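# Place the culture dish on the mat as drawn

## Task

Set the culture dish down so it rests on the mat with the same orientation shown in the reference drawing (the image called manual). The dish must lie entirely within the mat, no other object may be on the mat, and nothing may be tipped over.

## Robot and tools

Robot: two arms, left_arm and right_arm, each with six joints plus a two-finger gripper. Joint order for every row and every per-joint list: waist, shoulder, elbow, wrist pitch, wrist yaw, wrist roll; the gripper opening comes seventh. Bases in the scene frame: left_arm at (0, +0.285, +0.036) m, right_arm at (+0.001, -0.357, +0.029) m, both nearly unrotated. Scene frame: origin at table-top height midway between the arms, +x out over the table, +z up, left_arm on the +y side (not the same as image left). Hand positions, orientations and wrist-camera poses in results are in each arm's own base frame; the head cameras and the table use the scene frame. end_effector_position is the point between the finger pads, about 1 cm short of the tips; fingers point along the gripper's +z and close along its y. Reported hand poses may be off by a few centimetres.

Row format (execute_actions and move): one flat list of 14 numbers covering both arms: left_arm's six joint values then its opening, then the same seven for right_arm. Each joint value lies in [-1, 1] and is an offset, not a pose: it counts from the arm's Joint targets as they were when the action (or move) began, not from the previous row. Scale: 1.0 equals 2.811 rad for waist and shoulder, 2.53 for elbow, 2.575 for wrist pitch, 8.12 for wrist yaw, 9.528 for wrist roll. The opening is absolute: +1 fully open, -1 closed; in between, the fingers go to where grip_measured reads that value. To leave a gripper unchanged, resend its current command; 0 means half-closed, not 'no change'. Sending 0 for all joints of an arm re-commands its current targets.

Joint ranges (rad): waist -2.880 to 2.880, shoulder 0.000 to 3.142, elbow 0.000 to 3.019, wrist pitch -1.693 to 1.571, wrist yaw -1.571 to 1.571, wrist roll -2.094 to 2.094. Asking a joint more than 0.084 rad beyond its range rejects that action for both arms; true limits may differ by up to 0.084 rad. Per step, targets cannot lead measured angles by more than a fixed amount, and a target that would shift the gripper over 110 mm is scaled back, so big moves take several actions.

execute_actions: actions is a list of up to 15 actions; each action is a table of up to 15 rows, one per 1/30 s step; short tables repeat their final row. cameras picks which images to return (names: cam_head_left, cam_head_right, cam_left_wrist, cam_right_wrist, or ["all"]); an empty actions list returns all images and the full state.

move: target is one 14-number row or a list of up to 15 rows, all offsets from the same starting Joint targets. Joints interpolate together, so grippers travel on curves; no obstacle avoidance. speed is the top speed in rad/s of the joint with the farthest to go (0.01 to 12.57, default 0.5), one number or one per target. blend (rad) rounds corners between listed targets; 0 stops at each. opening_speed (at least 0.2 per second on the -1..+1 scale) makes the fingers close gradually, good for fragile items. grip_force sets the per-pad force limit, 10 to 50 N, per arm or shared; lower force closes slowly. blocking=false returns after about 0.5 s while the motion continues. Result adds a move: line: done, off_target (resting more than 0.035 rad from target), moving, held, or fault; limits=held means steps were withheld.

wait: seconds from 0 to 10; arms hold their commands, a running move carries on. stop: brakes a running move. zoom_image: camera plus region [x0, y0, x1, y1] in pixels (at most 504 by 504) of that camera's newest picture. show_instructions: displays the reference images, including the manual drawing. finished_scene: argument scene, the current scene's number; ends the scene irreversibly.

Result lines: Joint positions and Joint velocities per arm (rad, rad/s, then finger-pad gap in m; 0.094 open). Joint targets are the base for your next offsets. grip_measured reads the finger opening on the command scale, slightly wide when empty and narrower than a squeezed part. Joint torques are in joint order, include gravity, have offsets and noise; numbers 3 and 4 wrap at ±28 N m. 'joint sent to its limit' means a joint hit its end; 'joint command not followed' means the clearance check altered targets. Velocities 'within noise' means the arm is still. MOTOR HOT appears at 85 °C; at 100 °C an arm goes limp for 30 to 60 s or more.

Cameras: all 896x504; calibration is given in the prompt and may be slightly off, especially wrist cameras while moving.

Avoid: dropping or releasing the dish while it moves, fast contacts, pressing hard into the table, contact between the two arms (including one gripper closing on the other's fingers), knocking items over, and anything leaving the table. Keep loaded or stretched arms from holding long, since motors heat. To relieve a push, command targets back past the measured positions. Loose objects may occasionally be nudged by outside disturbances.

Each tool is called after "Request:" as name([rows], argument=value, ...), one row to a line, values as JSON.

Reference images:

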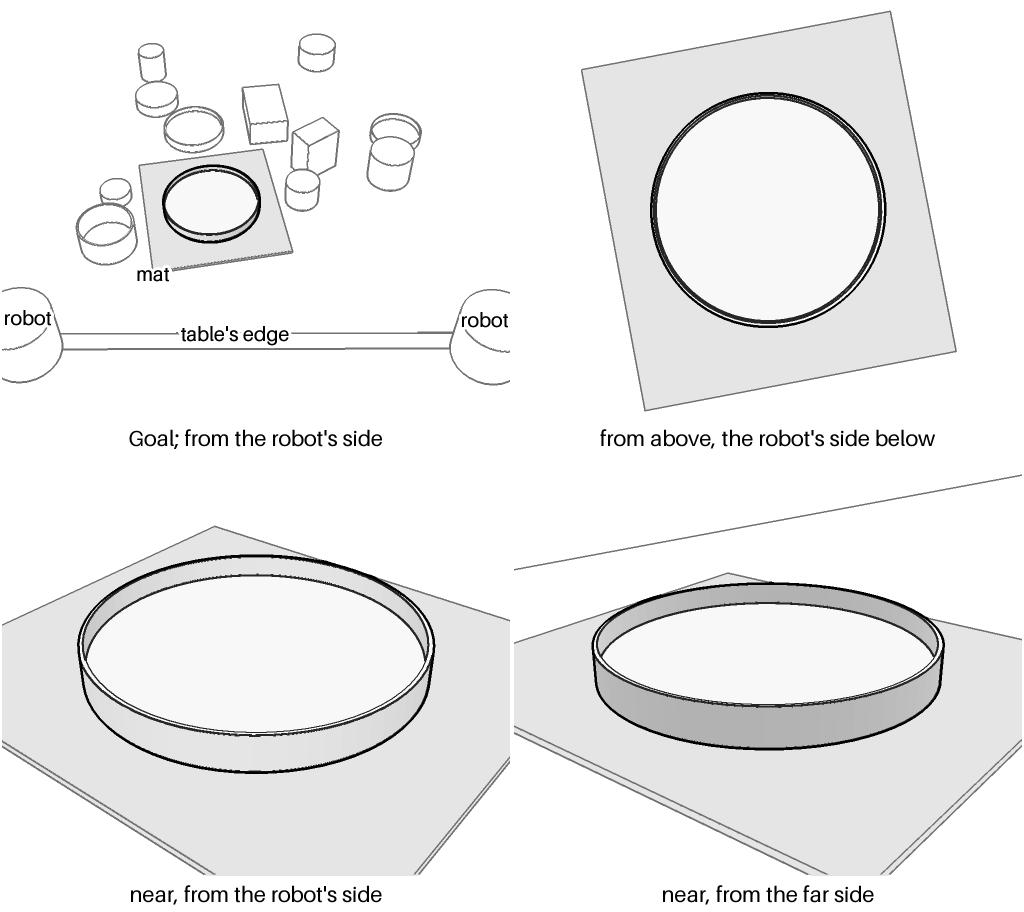

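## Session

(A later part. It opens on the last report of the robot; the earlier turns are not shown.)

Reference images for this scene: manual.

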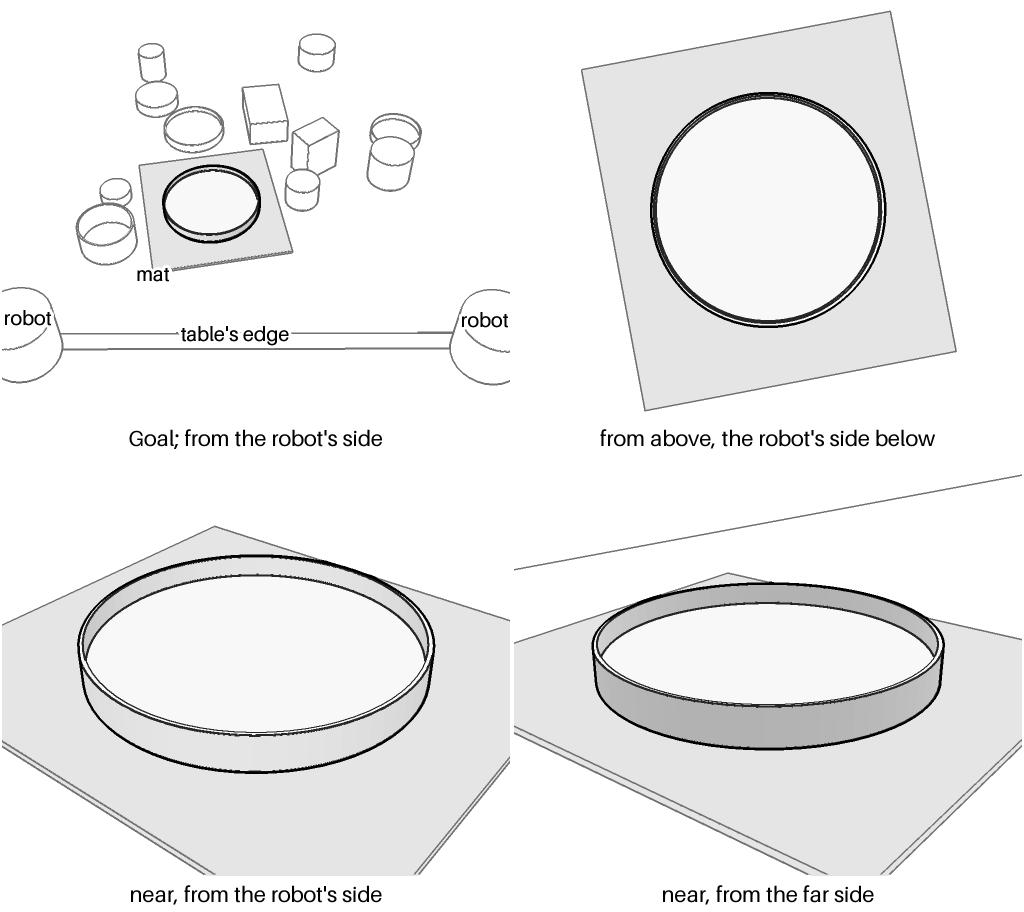

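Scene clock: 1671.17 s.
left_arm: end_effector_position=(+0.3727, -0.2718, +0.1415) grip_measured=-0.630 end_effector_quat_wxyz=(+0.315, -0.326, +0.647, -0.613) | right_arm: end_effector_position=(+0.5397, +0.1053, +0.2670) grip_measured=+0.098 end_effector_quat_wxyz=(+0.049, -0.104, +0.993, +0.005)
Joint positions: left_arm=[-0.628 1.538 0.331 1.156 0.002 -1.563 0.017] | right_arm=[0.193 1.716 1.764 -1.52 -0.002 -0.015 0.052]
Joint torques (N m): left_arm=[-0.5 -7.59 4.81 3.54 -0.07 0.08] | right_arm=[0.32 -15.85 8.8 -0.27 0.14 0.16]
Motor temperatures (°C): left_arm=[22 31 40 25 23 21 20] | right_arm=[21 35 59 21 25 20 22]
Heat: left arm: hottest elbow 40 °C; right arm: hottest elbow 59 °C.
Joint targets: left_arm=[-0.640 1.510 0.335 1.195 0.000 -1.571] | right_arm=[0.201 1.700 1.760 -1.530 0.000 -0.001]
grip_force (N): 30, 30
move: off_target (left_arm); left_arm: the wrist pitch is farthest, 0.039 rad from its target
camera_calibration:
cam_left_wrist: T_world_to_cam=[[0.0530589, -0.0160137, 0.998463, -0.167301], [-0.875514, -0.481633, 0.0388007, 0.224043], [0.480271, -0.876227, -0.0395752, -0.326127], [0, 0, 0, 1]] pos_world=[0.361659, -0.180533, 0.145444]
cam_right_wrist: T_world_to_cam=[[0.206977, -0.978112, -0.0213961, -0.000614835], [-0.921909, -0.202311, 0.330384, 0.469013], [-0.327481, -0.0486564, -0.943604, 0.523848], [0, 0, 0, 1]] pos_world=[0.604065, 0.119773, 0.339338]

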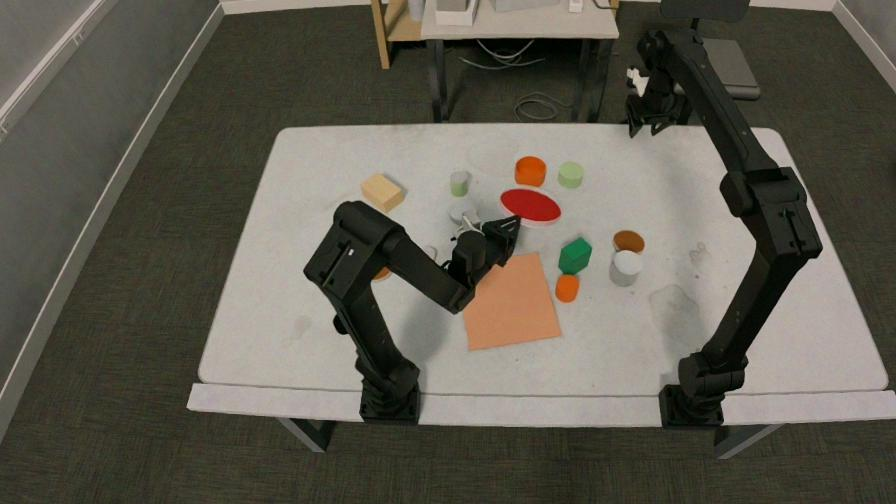

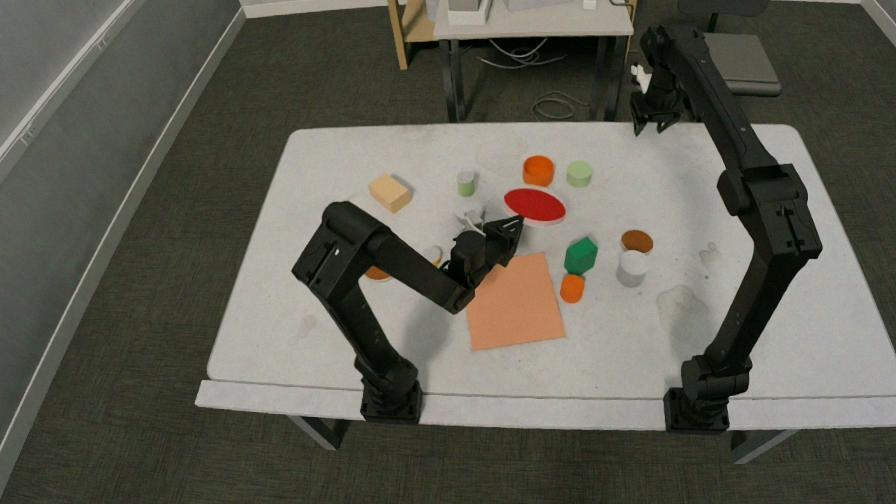

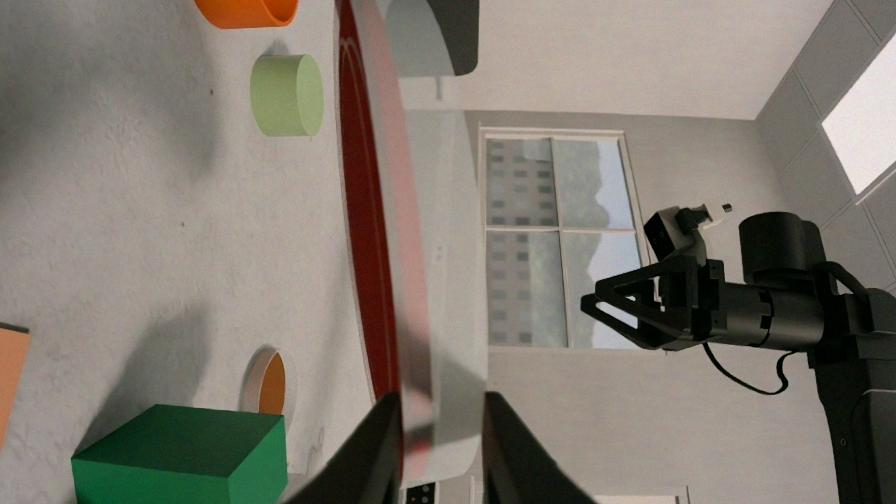

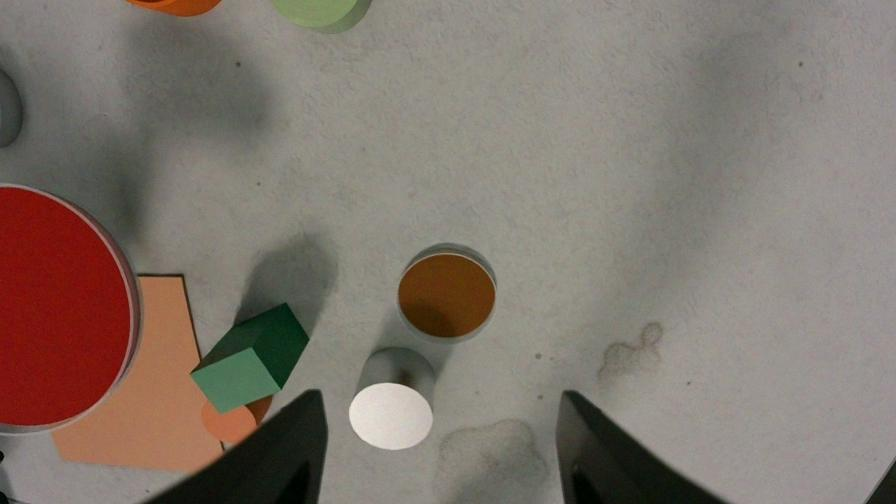

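Request:
move([
  [0,0,0,0.1165,0,0,-1, 0,0,0,0,0,0,0.1],
  [0,0,0,0.1165,0,0,-1, 0.1313,-0.0053,0.0553,-0.0388,0,0,0.1],
], speed=0.5, cameras=["all"])

Scene clock: 1700.37 s.
left_arm: end_effector_position=(+0.3667, -0.2674, +0.2160) grip_measured=-0.630 end_effector_quat_wxyz=(-0.361, +0.276, -0.547, +0.703) | right_arm: end_effector_position=(+0.4519, +0.2937, +0.3102) grip_measured=+0.098 end_effector_quat_wxyz=(+0.050, -0.291, +0.955, +0.015)
Joint positions: left_arm=[-0.628 1.537 0.331 1.457 0.002 -1.564 0.017] | right_arm=[0.577 1.693 1.848 -1.62 0 -0.014 0.052]
Joint torques (N m): left_arm=[-0.5 -7.36 4.7 3.36 -0.04 0.08] | right_arm=[-1.08 -14.8 12.92 -0.28 0.08 0.15]
Motor temperatures (°C): left_arm=[22 30 39 25 23 21 20] | right_arm=[21 34 56 21 25 20 22]
Heat: left arm: hottest elbow 39 °C; right arm: hottest elbow 56 °C.
Joint targets: left_arm=[-0.640 1.510 0.335 1.495 0.000 -1.571] | right_arm=[0.570 1.685 1.900 -1.630 0.000 -0.001]
grip_force (N): 30, 30
move: off_target (left_arm, right_arm); left_arm: the wrist pitch is farthest, 0.038 rad from its target; right_arm: the elbow is farthest, 0.052 rad from its target
camera_calibration:
cam_left_wrist: T_world_to_cam=[[-0.188549, 0.160912, 0.968791, -0.0990398], [-0.869439, -0.486051, -0.0884818, 0.242031], [0.456645, -0.858989, 0.231547, -0.361731], [0, 0, 0, 1]] pos_world=[0.35694, -0.177147, 0.201122]
cam_right_wrist: T_world_to_cam=[[0.557745, -0.829776, -0.0198139, 0.000238129], [-0.781357, -0.532954, 0.324717, 0.447236], [-0.280002, -0.165628, -0.945604, 0.558435], [0, 0, 0, 1]] pos_world=[0.505682, 0.331046, 0.382837]

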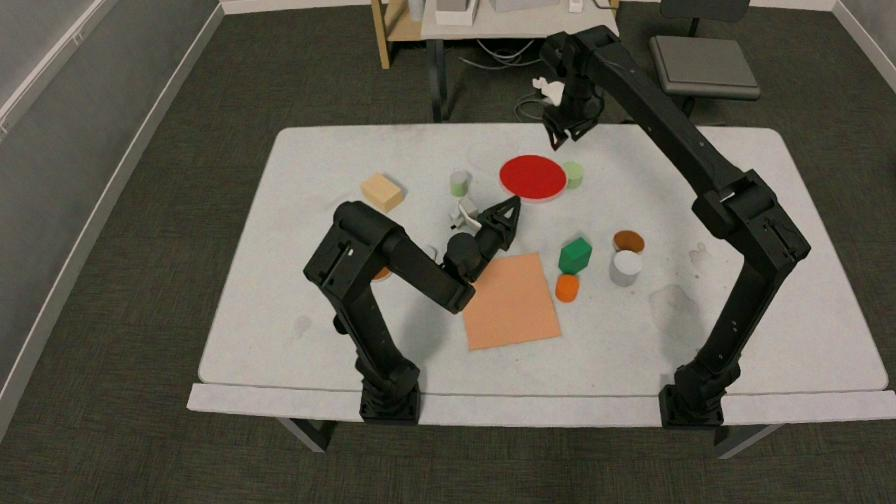

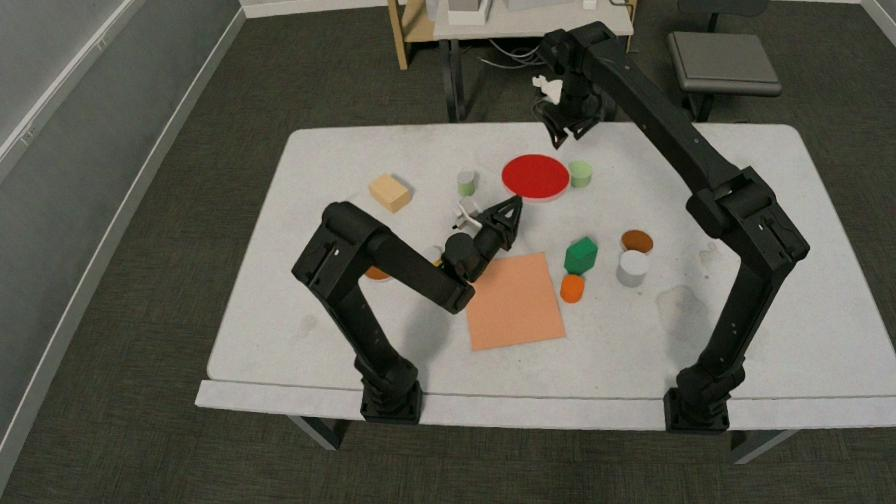

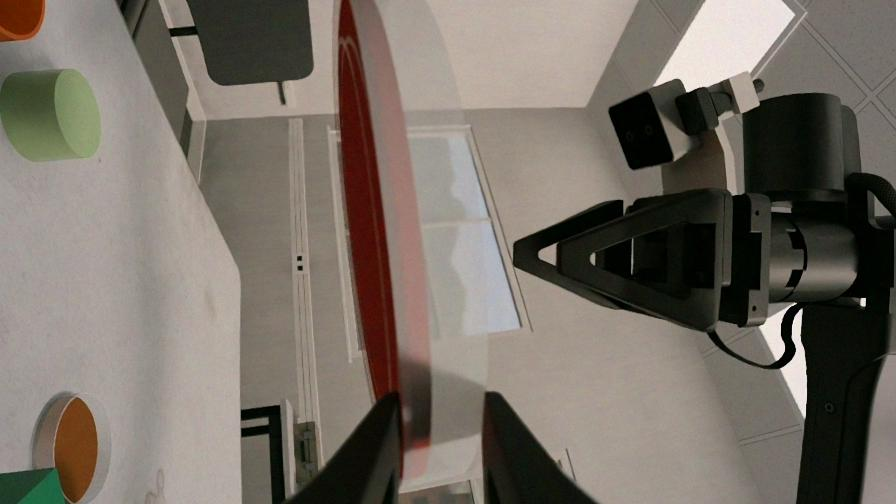

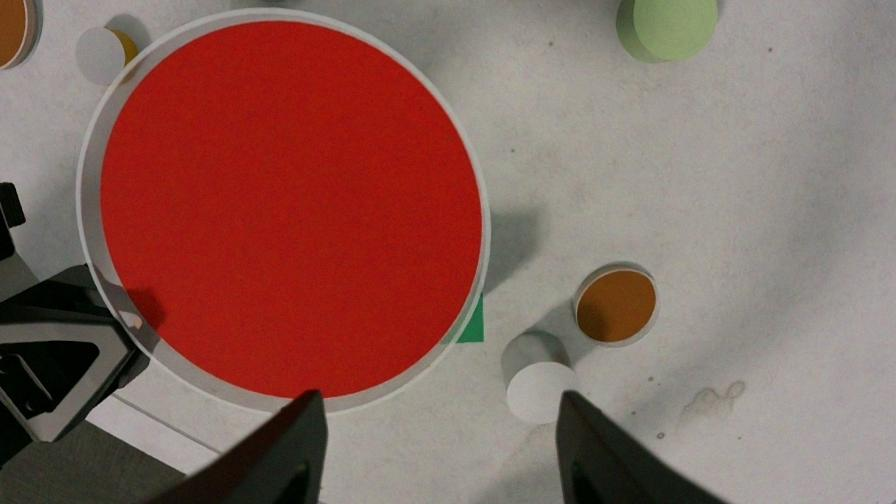

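Request:
move(target=[0,0,0,0,0,0,-1, -0.0068,0.0245,-0.0385,0.048,0,0,0.1], speed=0.3, cameras=["cam_right_wrist","cam_left_wrist"])

Scene clock: 1734.10 s.
left_arm: end_effector_position=(+0.3667, -0.2674, +0.2160) grip_measured=-0.630 end_effector_quat_wxyz=(-0.361, +0.276, -0.547, +0.703) | right_arm: end_effector_position=(+0.4781, +0.2972, +0.2629) grip_measured=+0.098 end_effector_quat_wxyz=(+0.049, -0.281, +0.958, +0.014)
Joint positions: left_arm=[-0.628 1.537 0.331 1.457 0.002 -1.564 0.017] | right_arm=[0.557 1.751 1.8 -1.519 0 -0.014 0.052]
Joint torques (N m): left_arm=[-0.5 -7.36 4.7 3.36 -0.04 0.08] | right_arm=[-0.85 -14.92 9.36 0.55 0.09 0.15]
Motor temperatures (°C): left_arm=[22 29 38 25 22 21 20] | right_arm=[21 35 65 21 24 20 22]
Heat: left arm: hottest elbow 38 °C; right arm: hottest elbow 65 °C.
Joint targets: left_arm=[-0.640 1.510 0.335 1.495 0.000 -1.571] | right_arm=[0.550 1.754 1.803 -1.506 0.000 -0.001]
grip_force (N): 30, 30
move: off_target (left_arm); left_arm: the wrist pitch is farthest, 0.038 rad from its target
camera_calibration:
cam_left_wrist: T_world_to_cam=[[-0.188549, 0.160912, 0.968791, -0.0990398], [-0.869439, -0.486051, -0.0884818, 0.242031], [0.456645, -0.858989, 0.231547, -0.361731], [0, 0, 0, 1]] pos_world=[0.35694, -0.177147, 0.201122]
cam_right_wrist: T_world_to_cam=[[0.54086, -0.840878, -0.0198595, -0.0010929], [-0.790784, -0.516401, 0.32862, 0.48348], [-0.286585, -0.162033, -0.944253, 0.523417], [0, 0, 0, 1]] pos_world=[0.532923, 0.333561, 0.335336]
Images, in order (width x height): cam_left_wrist 896x504, cam_right_wrist 896x504.

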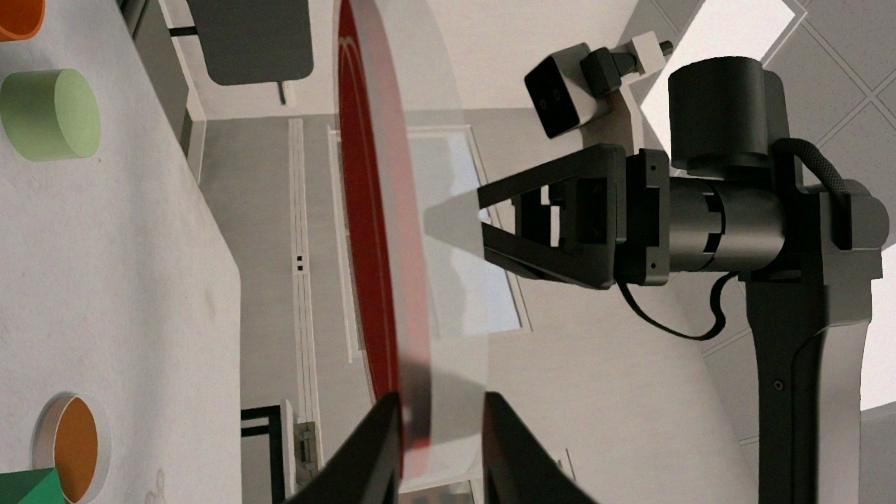

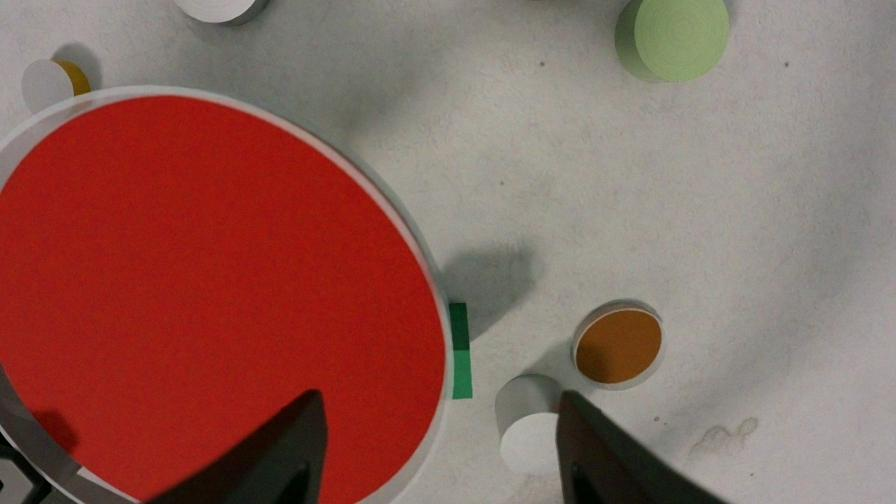

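Request:
move(target=[0,0,0,0,0,0,-1, 0,-0.0023,-0.0398,0.0367,0,0,0.1], speed=0.15, cameras=["cam_right_wrist","cam_left_wrist","cam_head_left"])

Request:
zoom_image(camera="cam_left_wrist", region=[320, 100, 600, 400])

Scene clock: 1773.33 s.
left_arm: end_effector_position=(+0.3667, -0.2674, +0.2160) grip_measured=-0.630 end_effector_quat_wxyz=(-0.361, +0.276, -0.547, +0.703) | right_arm: end_effector_position=(+0.4779, +0.2971, +0.2265) grip_measured=+0.098 end_effector_quat_wxyz=(+0.048, -0.281, +0.958, +0.014)
Joint positions: left_arm=[-0.628 1.537 0.331 1.457 0.002 -1.564 0.017] | right_arm=[0.557 1.751 1.704 -1.425 0 -0.014 0.052]
Joint velocities: left_arm=[within noise] | right_arm=[-0.015 -0.015 -0.002 -0.007 -0.037 -0.168 0]
Joint torques (N m): left_arm=[-0.5 -7.36 4.68 3.36 -0.03 0.08] | right_arm=[-0.79 -15.62 8.92 0.57 0.08 0.15]
Motor temperatures (°C): left_arm=[22 28 37 25 22 21 21] | right_arm=[21 36 54 21 24 20 22]
Heat: left arm: hottest elbow 37 °C; right arm: hottest elbow 54 °C.
Joint targets: left_arm=[-0.640 1.510 0.335 1.495 0.000 -1.571] | right_arm=[0.550 1.747 1.702 -1.412 0.000 -0.001]
grip_force (N): 30, 30
move: off_target (left_arm); left_arm: the wrist pitch is farthest, 0.038 rad from its target
camera_calibration:
cam_left_wrist: T_world_to_cam=[[-0.188549, 0.160912, 0.968791, -0.0990398], [-0.869439, -0.486051, -0.0884818, 0.242031], [0.456645, -0.858989, 0.231547, -0.361731], [0, 0, 0, 1]] pos_world=[0.35694, -0.177147, 0.201122]
cam_right_wrist: T_world_to_cam=[[0.540842, -0.84089, -0.0198407, -0.001755], [-0.790468, -0.51619, 0.329709, 0.494833], [-0.287491, -0.162637, -0.943874, 0.489494], [0, 0, 0, 1]] pos_world=[0.532823, 0.333562, 0.298835]
Images, in order (width x height): cam_head_left 896x504, cam_left_wrist 896x504, cam_right_wrist 896x504.

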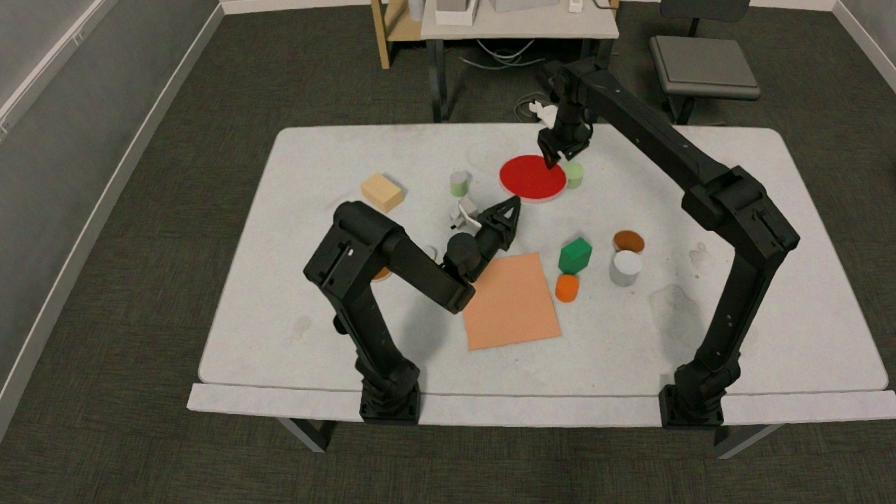

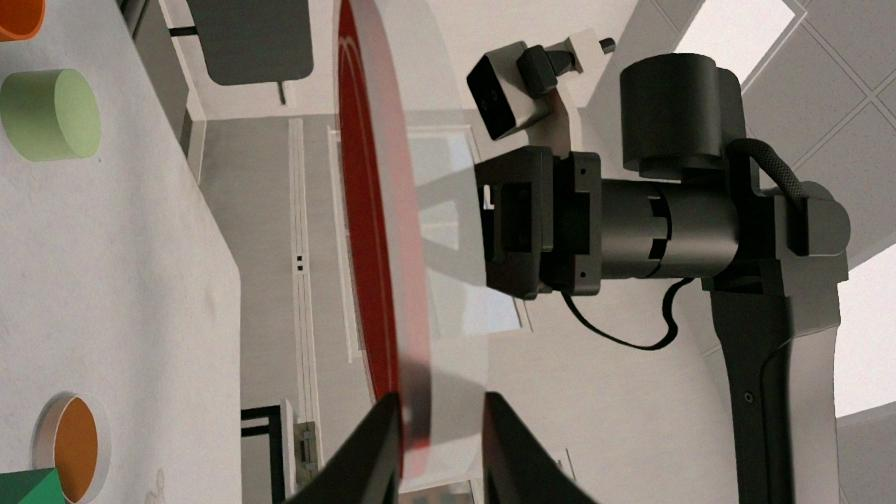

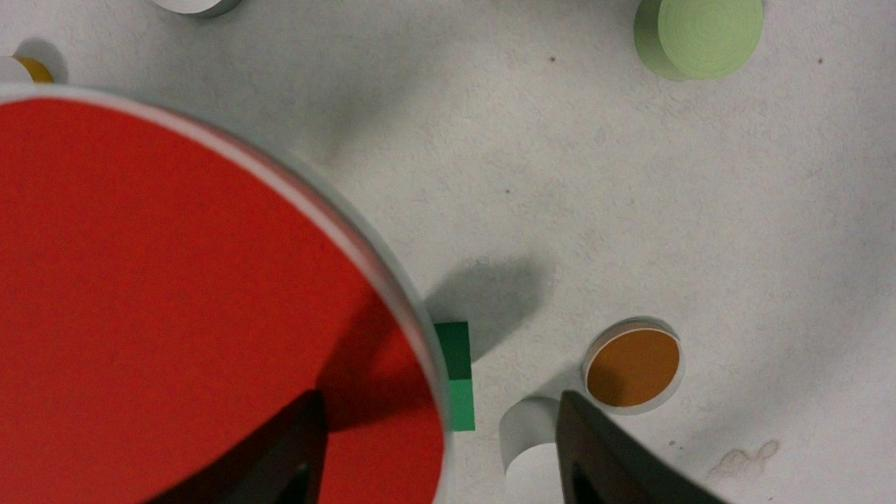

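Scaled by 1.680 from the camera's 896x504 image, which has a finer 1280x720 frame.

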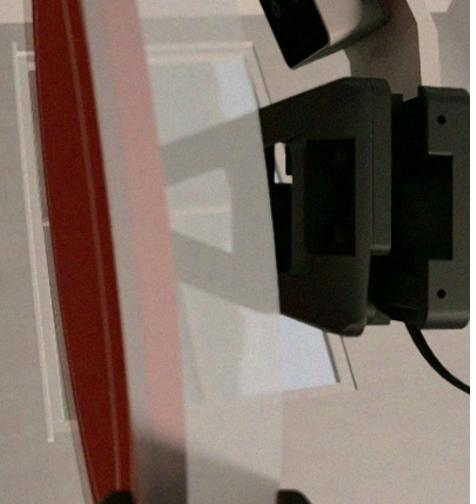

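Request:
move(target=[0,0,0,0,0,0,-1, 0,0,0,0,0,0,-1], grip_force=40, opening_speed=0.5, cameras=["cam_right_wrist","cam_left_wrist"])

Scene clock: 1788.17 s.
left_arm: end_effector_position=(+0.3673, -0.2655, +0.2153) grip_measured=-0.640 end_effector_quat_wxyz=(-0.362, +0.281, -0.546, +0.702) | right_arm: end_effector_position=(+0.4783, +0.2954, +0.2252) grip_measured=-0.943 end_effector_quat_wxyz=(+0.047, -0.290, +0.956, +0.012)
Joint positions: left_arm=[-0.628 1.537 0.33 1.457 -0.009 -1.568 0.017] | right_arm=[0.555 1.751 1.701 -1.424 0.001 -0.034 0.003]
Joint torques (N m): left_arm=[-0.5 -7.36 4.82 3.36 0.45 0.12] | right_arm=[-0.62 -15.38 9.16 0.51 0.01 0.35]
Heat: left arm: hottest elbow 37 °C; right arm: hottest elbow 52 °C.
Joint targets: left_arm=[-0.640 1.510 0.335 1.495 0.000 -1.570] | right_arm=[0.551 1.747 1.702 -1.412 0.000 -0.001]
grip_force (N): 40, 40
move: off_target (left_arm); left_arm: the wrist pitch is farthest, 0.038 rad from its target
camera_calibration:
cam_left_wrist: T_world_to_cam=[[-0.185205, 0.162747, 0.96913, -0.0992527], [-0.865246, -0.494546, -0.082303, 0.238318], [0.465884, -0.853779, 0.232408, -0.362461], [0, 0, 0, 1]] pos_world=[0.356687, -0.175449, 0.200042]
cam_right_wrist: T_world_to_cam=[[0.554961, -0.831721, -0.0160993, -0.0137702], [-0.781769, -0.528051, 0.331661, 0.493553], [-0.28435, -0.171473, -0.943261, 0.489197], [0, 0, 0, 1]] pos_world=[0.53259, 0.333052, 0.297526]
Images, in order (width x height): cam_left_wrist 896x504, cam_right_wrist 896x504.

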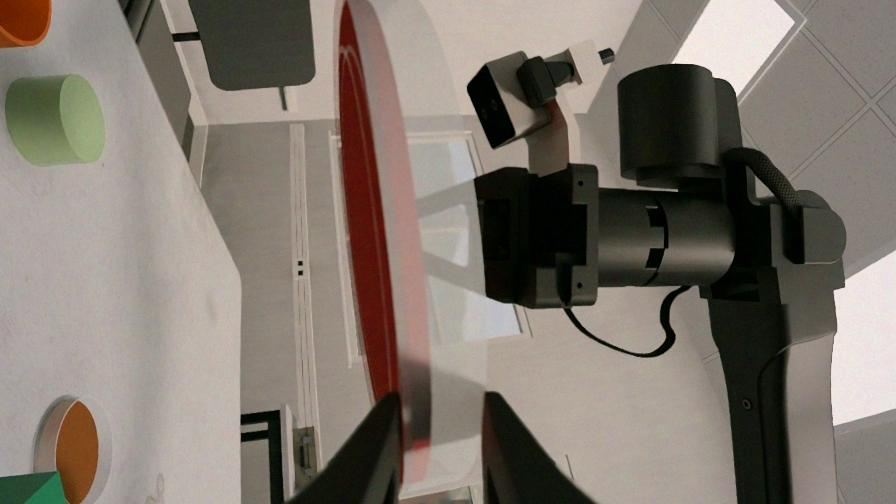

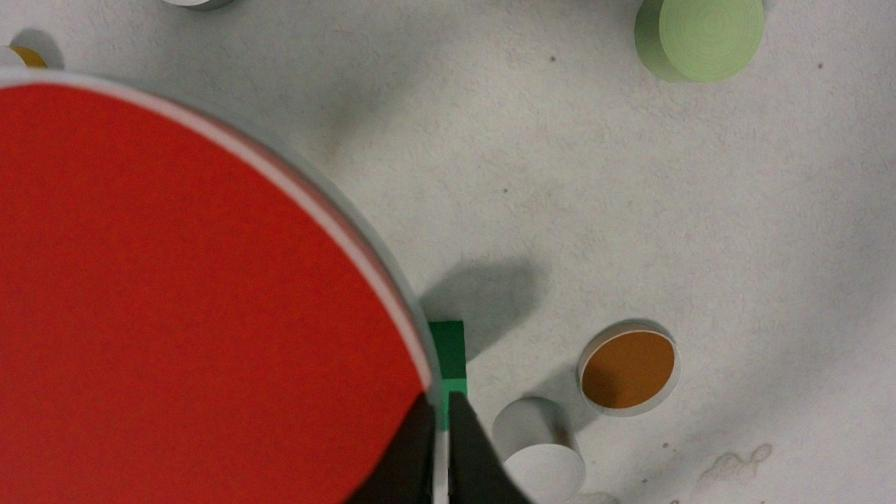

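Request:
move([
  [0,0,0,0,0,0,0.2, 0,0,0,0,0,0,-1],
  [0,0,0,0,0,0,0.2, -0.0445,0.0384,0.075,-0.0165,0,0,-1],
], speed=0.15, opening_speed=0.5, cameras=["all"])

Scene clock: 1814.67 s.
left_arm: end_effector_position=(+0.3650, -0.2651, +0.2243) grip_measured=+0.198 end_effector_quat_wxyz=(-0.364, +0.274, -0.536, +0.710) | right_arm: end_effector_position=(+0.5434, +0.2477, +0.2174) grip_measured=-0.961 end_effector_quat_wxyz=(+0.047, -0.220, +0.974, +0.008)
Joint positions: left_arm=[-0.628 1.526 0.33 1.475 -0.003 -1.568 0.056] | right_arm=[0.429 1.851 1.821 -1.445 0.003 -0.016 0.002]
Joint torques (N m): left_arm=[-0.5 -6.53 4.9 2.62 0.19 0.12] | right_arm=[-0.62 -16.32 14.35 -0.24 -0.05 0.17]
Motor temperatures (°C): left_arm=[22 28 36 25 22 21 21] | right_arm=[21 36 55 21 23 20 23]
Heat: left arm: hottest elbow 36 °C; right arm: hottest elbow 55 °C.
Joint targets: left_arm=[-0.640 1.510 0.335 1.495 0.000 -1.570] | right_arm=[0.425 1.855 1.892 -1.454 0.000 -0.001]
grip_force (N): 40, 40
move: off_target (right_arm); right_arm: the elbow is farthest, 0.071 rad from its target
camera_calibration:
cam_left_wrist: T_world_to_cam=[[-0.2073, 0.179793, 0.961614, -0.0942937], [-0.865924, -0.4911, -0.0948511, 0.241227], [0.455195, -0.852347, 0.257492, -0.364466], [0, 0, 0, 1]] pos_world=[0.35524, -0.175231, 0.207402]
cam_right_wrist: T_world_to_cam=[[0.430622, -0.902384, -0.0163969, -0.00447549], [-0.8484, -0.410924, 0.333706, 0.528606], [-0.307869, -0.12979, -0.942535, 0.494304], [0, 0, 0, 1]] pos_world=[0.602577, 0.277334, 0.289426]

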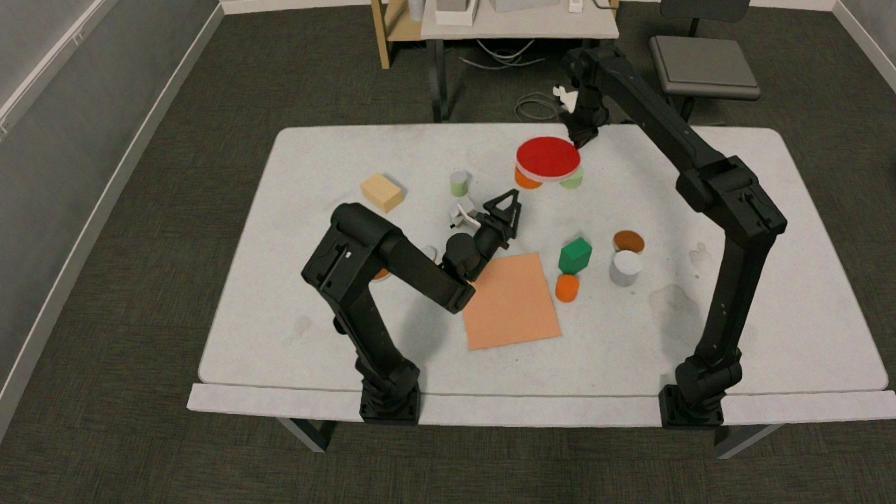

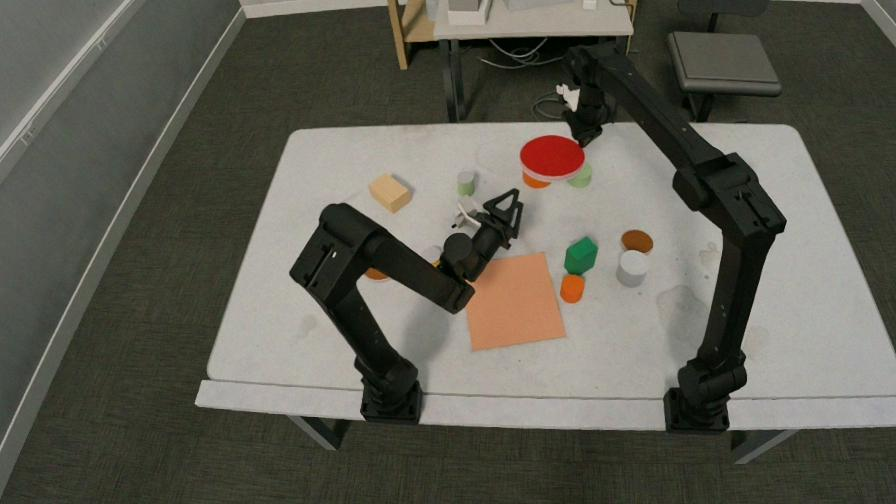

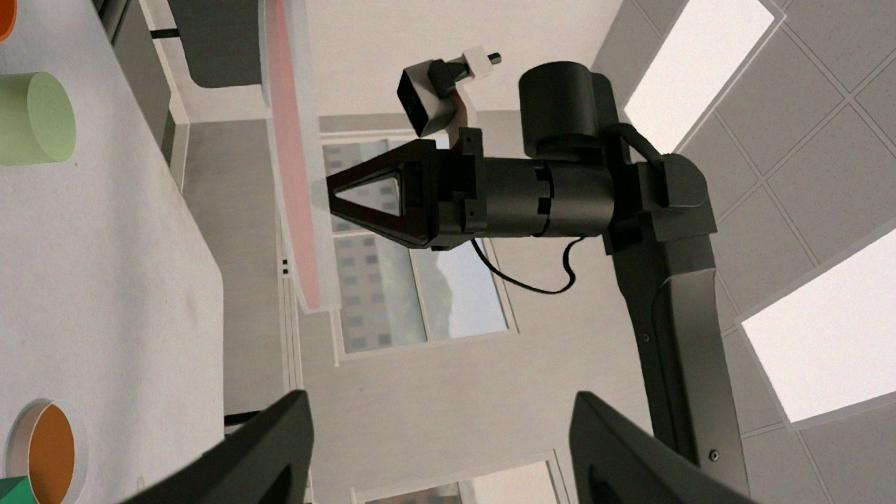

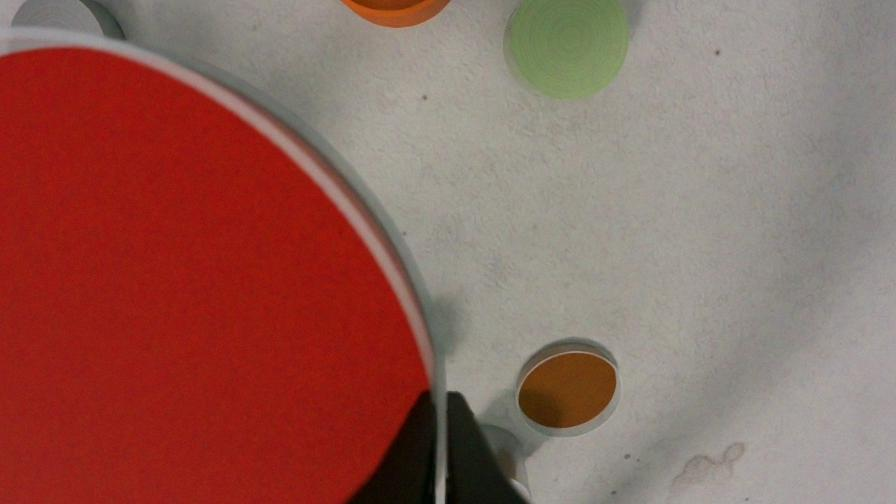

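Request:
move([
  [0.4056,0,0,0,0,0,0.2, 0,0,0,0,0,0,-1],
  [0.4056,0,0,0,0,0,0.2, 0.153,-0.1156,-0.1787,0.0384,0,0,-1],
], speed=[1.0,0.4], blend=0.3, cameras=["cam_head_left","cam_head_right","cam_right_wrist"])

Scene clock: 1843.33 s.
left_arm: end_effector_position=(+0.3984, +0.2115, +0.2243) grip_measured=+0.198 end_effector_quat_wxyz=(+0.685, -0.516, +0.311, -0.410) | right_arm: end_effector_position=(+0.3157, +0.3663, +0.2173) grip_measured=-0.961 end_effector_quat_wxyz=(+0.038, -0.424, +0.905, +0.015)
Joint positions: left_arm=[0.489 1.526 0.33 1.475 0 -1.568 0.056] | right_arm=[0.862 1.556 1.436 -1.369 0.003 -0.015 0.002]
Joint torques (N m): left_arm=[1.08 -6.48 4.9 2.62 0.06 0.12] | right_arm=[-1.14 -13.92 9.31 0.53 -0.06 0.15]
Motor temperatures (°C): left_arm=[22 28 35 25 22 21 20] | right_arm=[21 33 63 20 23 20 24]
Heat: left arm: hottest elbow 35 °C; right arm: hottest elbow 63 °C.
Joint targets: left_arm=[0.500 1.510 0.335 1.495 0.000 -1.570] | right_arm=[0.855 1.530 1.440 -1.355 0.000 -0.001]
grip_force (N): 40, 40
move: done; blend cut to 0.226 rad at target 1
camera_calibration:
cam_right_wrist: T_world_to_cam=[[0.768099, -0.640123, -0.0163067, -0.0020938], [-0.596168, -0.724187, 0.346608, 0.416489], [-0.233681, -0.256507, -0.937868, 0.46159], [0, 0, 0, 1]] pos_world=[0.35777, 0.418677, 0.288519]
Images, in order (width x height): cam_head_left 896x504, cam_head_right 896x504, cam_right_wrist 896x504.

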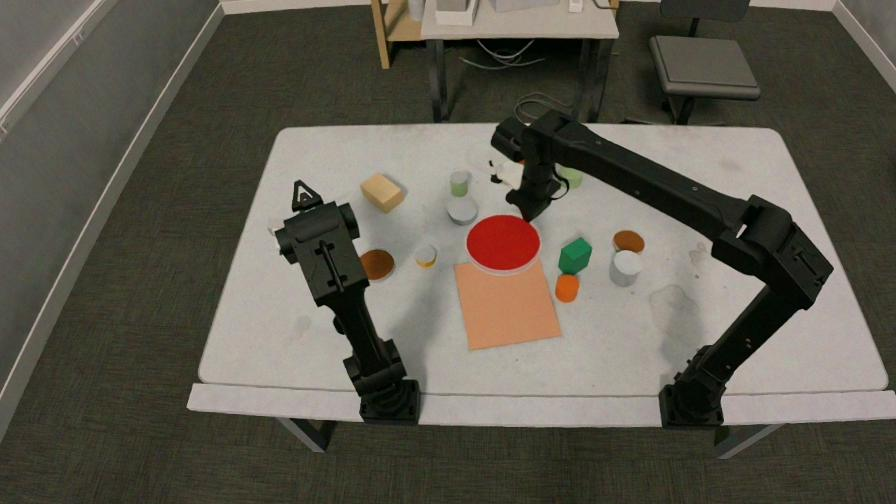

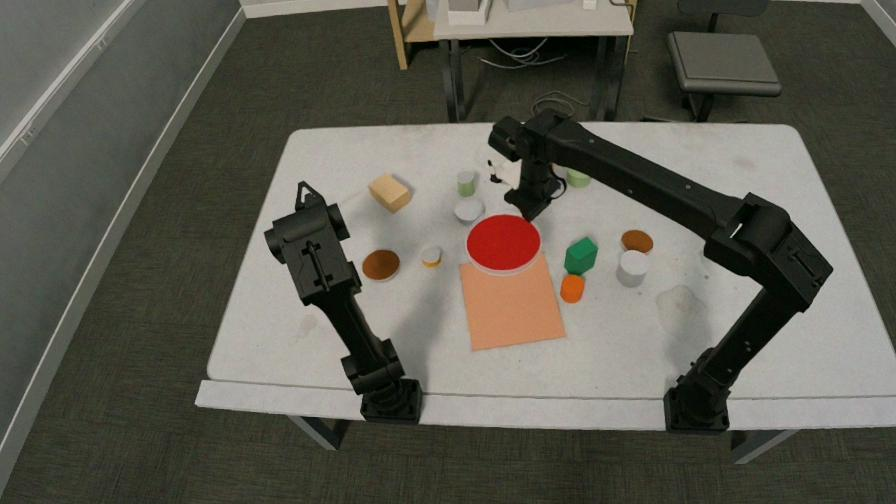

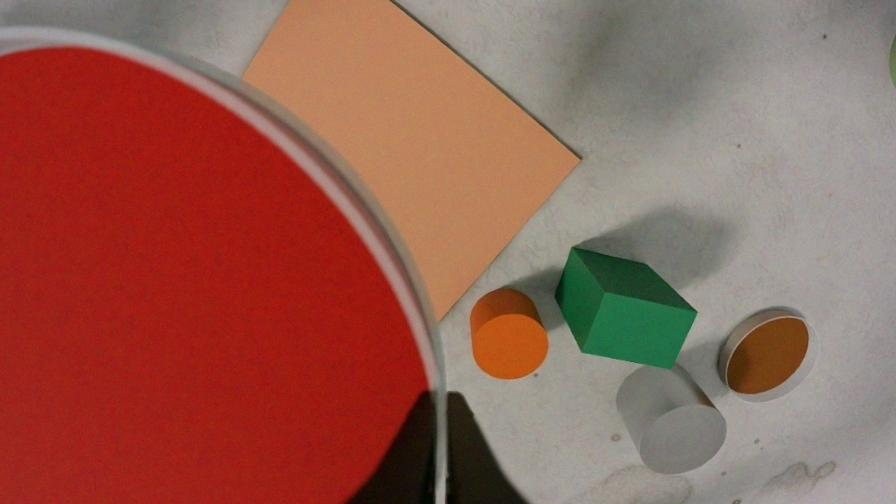

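Request:
move(target=[0,0,0,0,0,0,0.2, -0.01,0.0747,-0.1431,0.2214,0,0,-1], speed=0.3, cameras=["cam_head_left","cam_head_right","cam_right_wrist"])

Request:
zoom_image(camera="cam_head_left", region=[430, 220, 590, 370])

Scene clock: 1876.27 s.
left_arm: end_effector_position=(+0.3984, +0.2115, +0.2243) grip_measured=+0.198 end_effector_quat_wxyz=(+0.685, -0.516, +0.311, -0.410) | right_arm: end_effector_position=(+0.3210, +0.3535, +0.0086) grip_measured=-0.961 end_effector_quat_wxyz=(+0.047, -0.412, +0.910, +0.019)
Joint positions: left_arm=[0.489 1.526 0.33 1.475 0 -1.568 0.056] | right_arm=[0.836 1.74 1.071 -0.799 0.003 -0.015 0.002]
Joint torques (N m): left_arm=[1.08 -6.53 4.89 2.62 0.05 0.12] | right_arm=[-0.97 -13.04 7.84 0.61 -0.06 0.15]
Motor temperatures (°C): left_arm=[21 28 35 25 22 21 20] | right_arm=[21 32 56 21 23 20 24]
Heat: left arm: hottest elbow 35 °C; right arm: hottest elbow 56 °C.
Joint targets: left_arm=[0.500 1.510 0.335 1.495 0.000 -1.570] | right_arm=[0.828 1.740 1.078 -0.785 0.000 -0.001]
grip_force (N): 40, 40
move: done
camera_calibration:
cam_right_wrist: T_world_to_cam=[[0.751479, -0.659563, -0.0160346, -0.00553552], [-0.619281, -0.713548, 0.327628, 0.486664], [-0.227532, -0.236275, -0.944671, 0.254757], [0, 0, 0, 1]] pos_world=[0.363507, 0.4038, 0.0811283]
Images, in order (width x height): cam_head_left 896x504, cam_head_right 896x504, cam_right_wrist 896x504.

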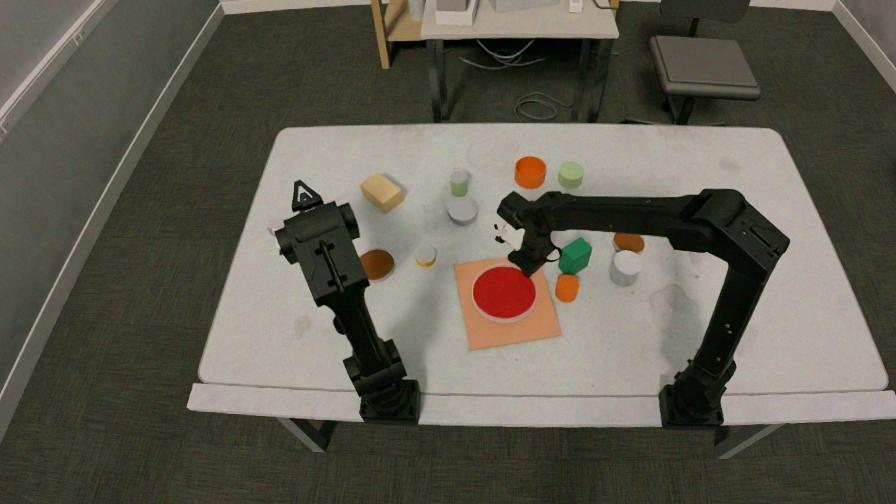

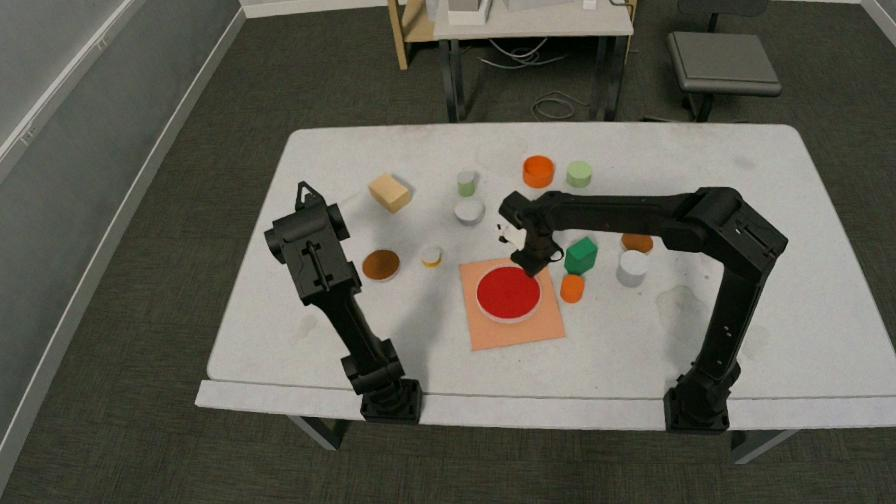

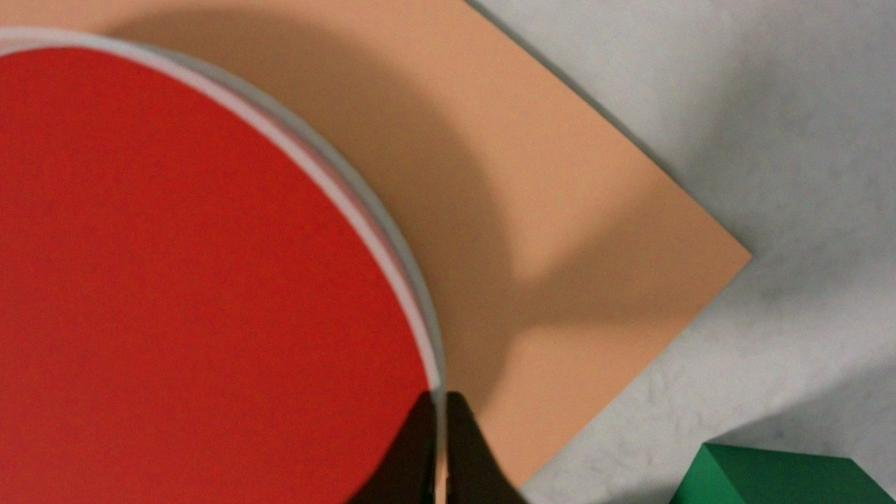

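Scaled by 3.150 from the camera's 896x504 image, which has a finer 1280x720 frame.

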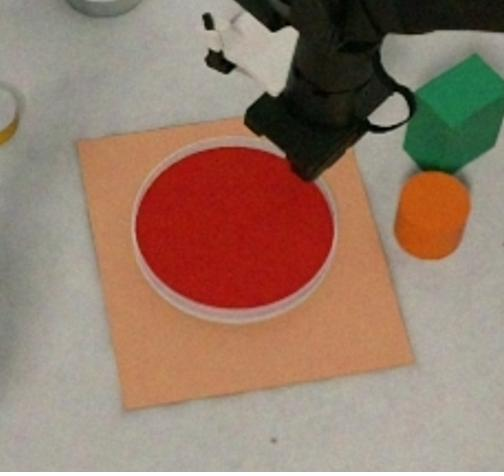

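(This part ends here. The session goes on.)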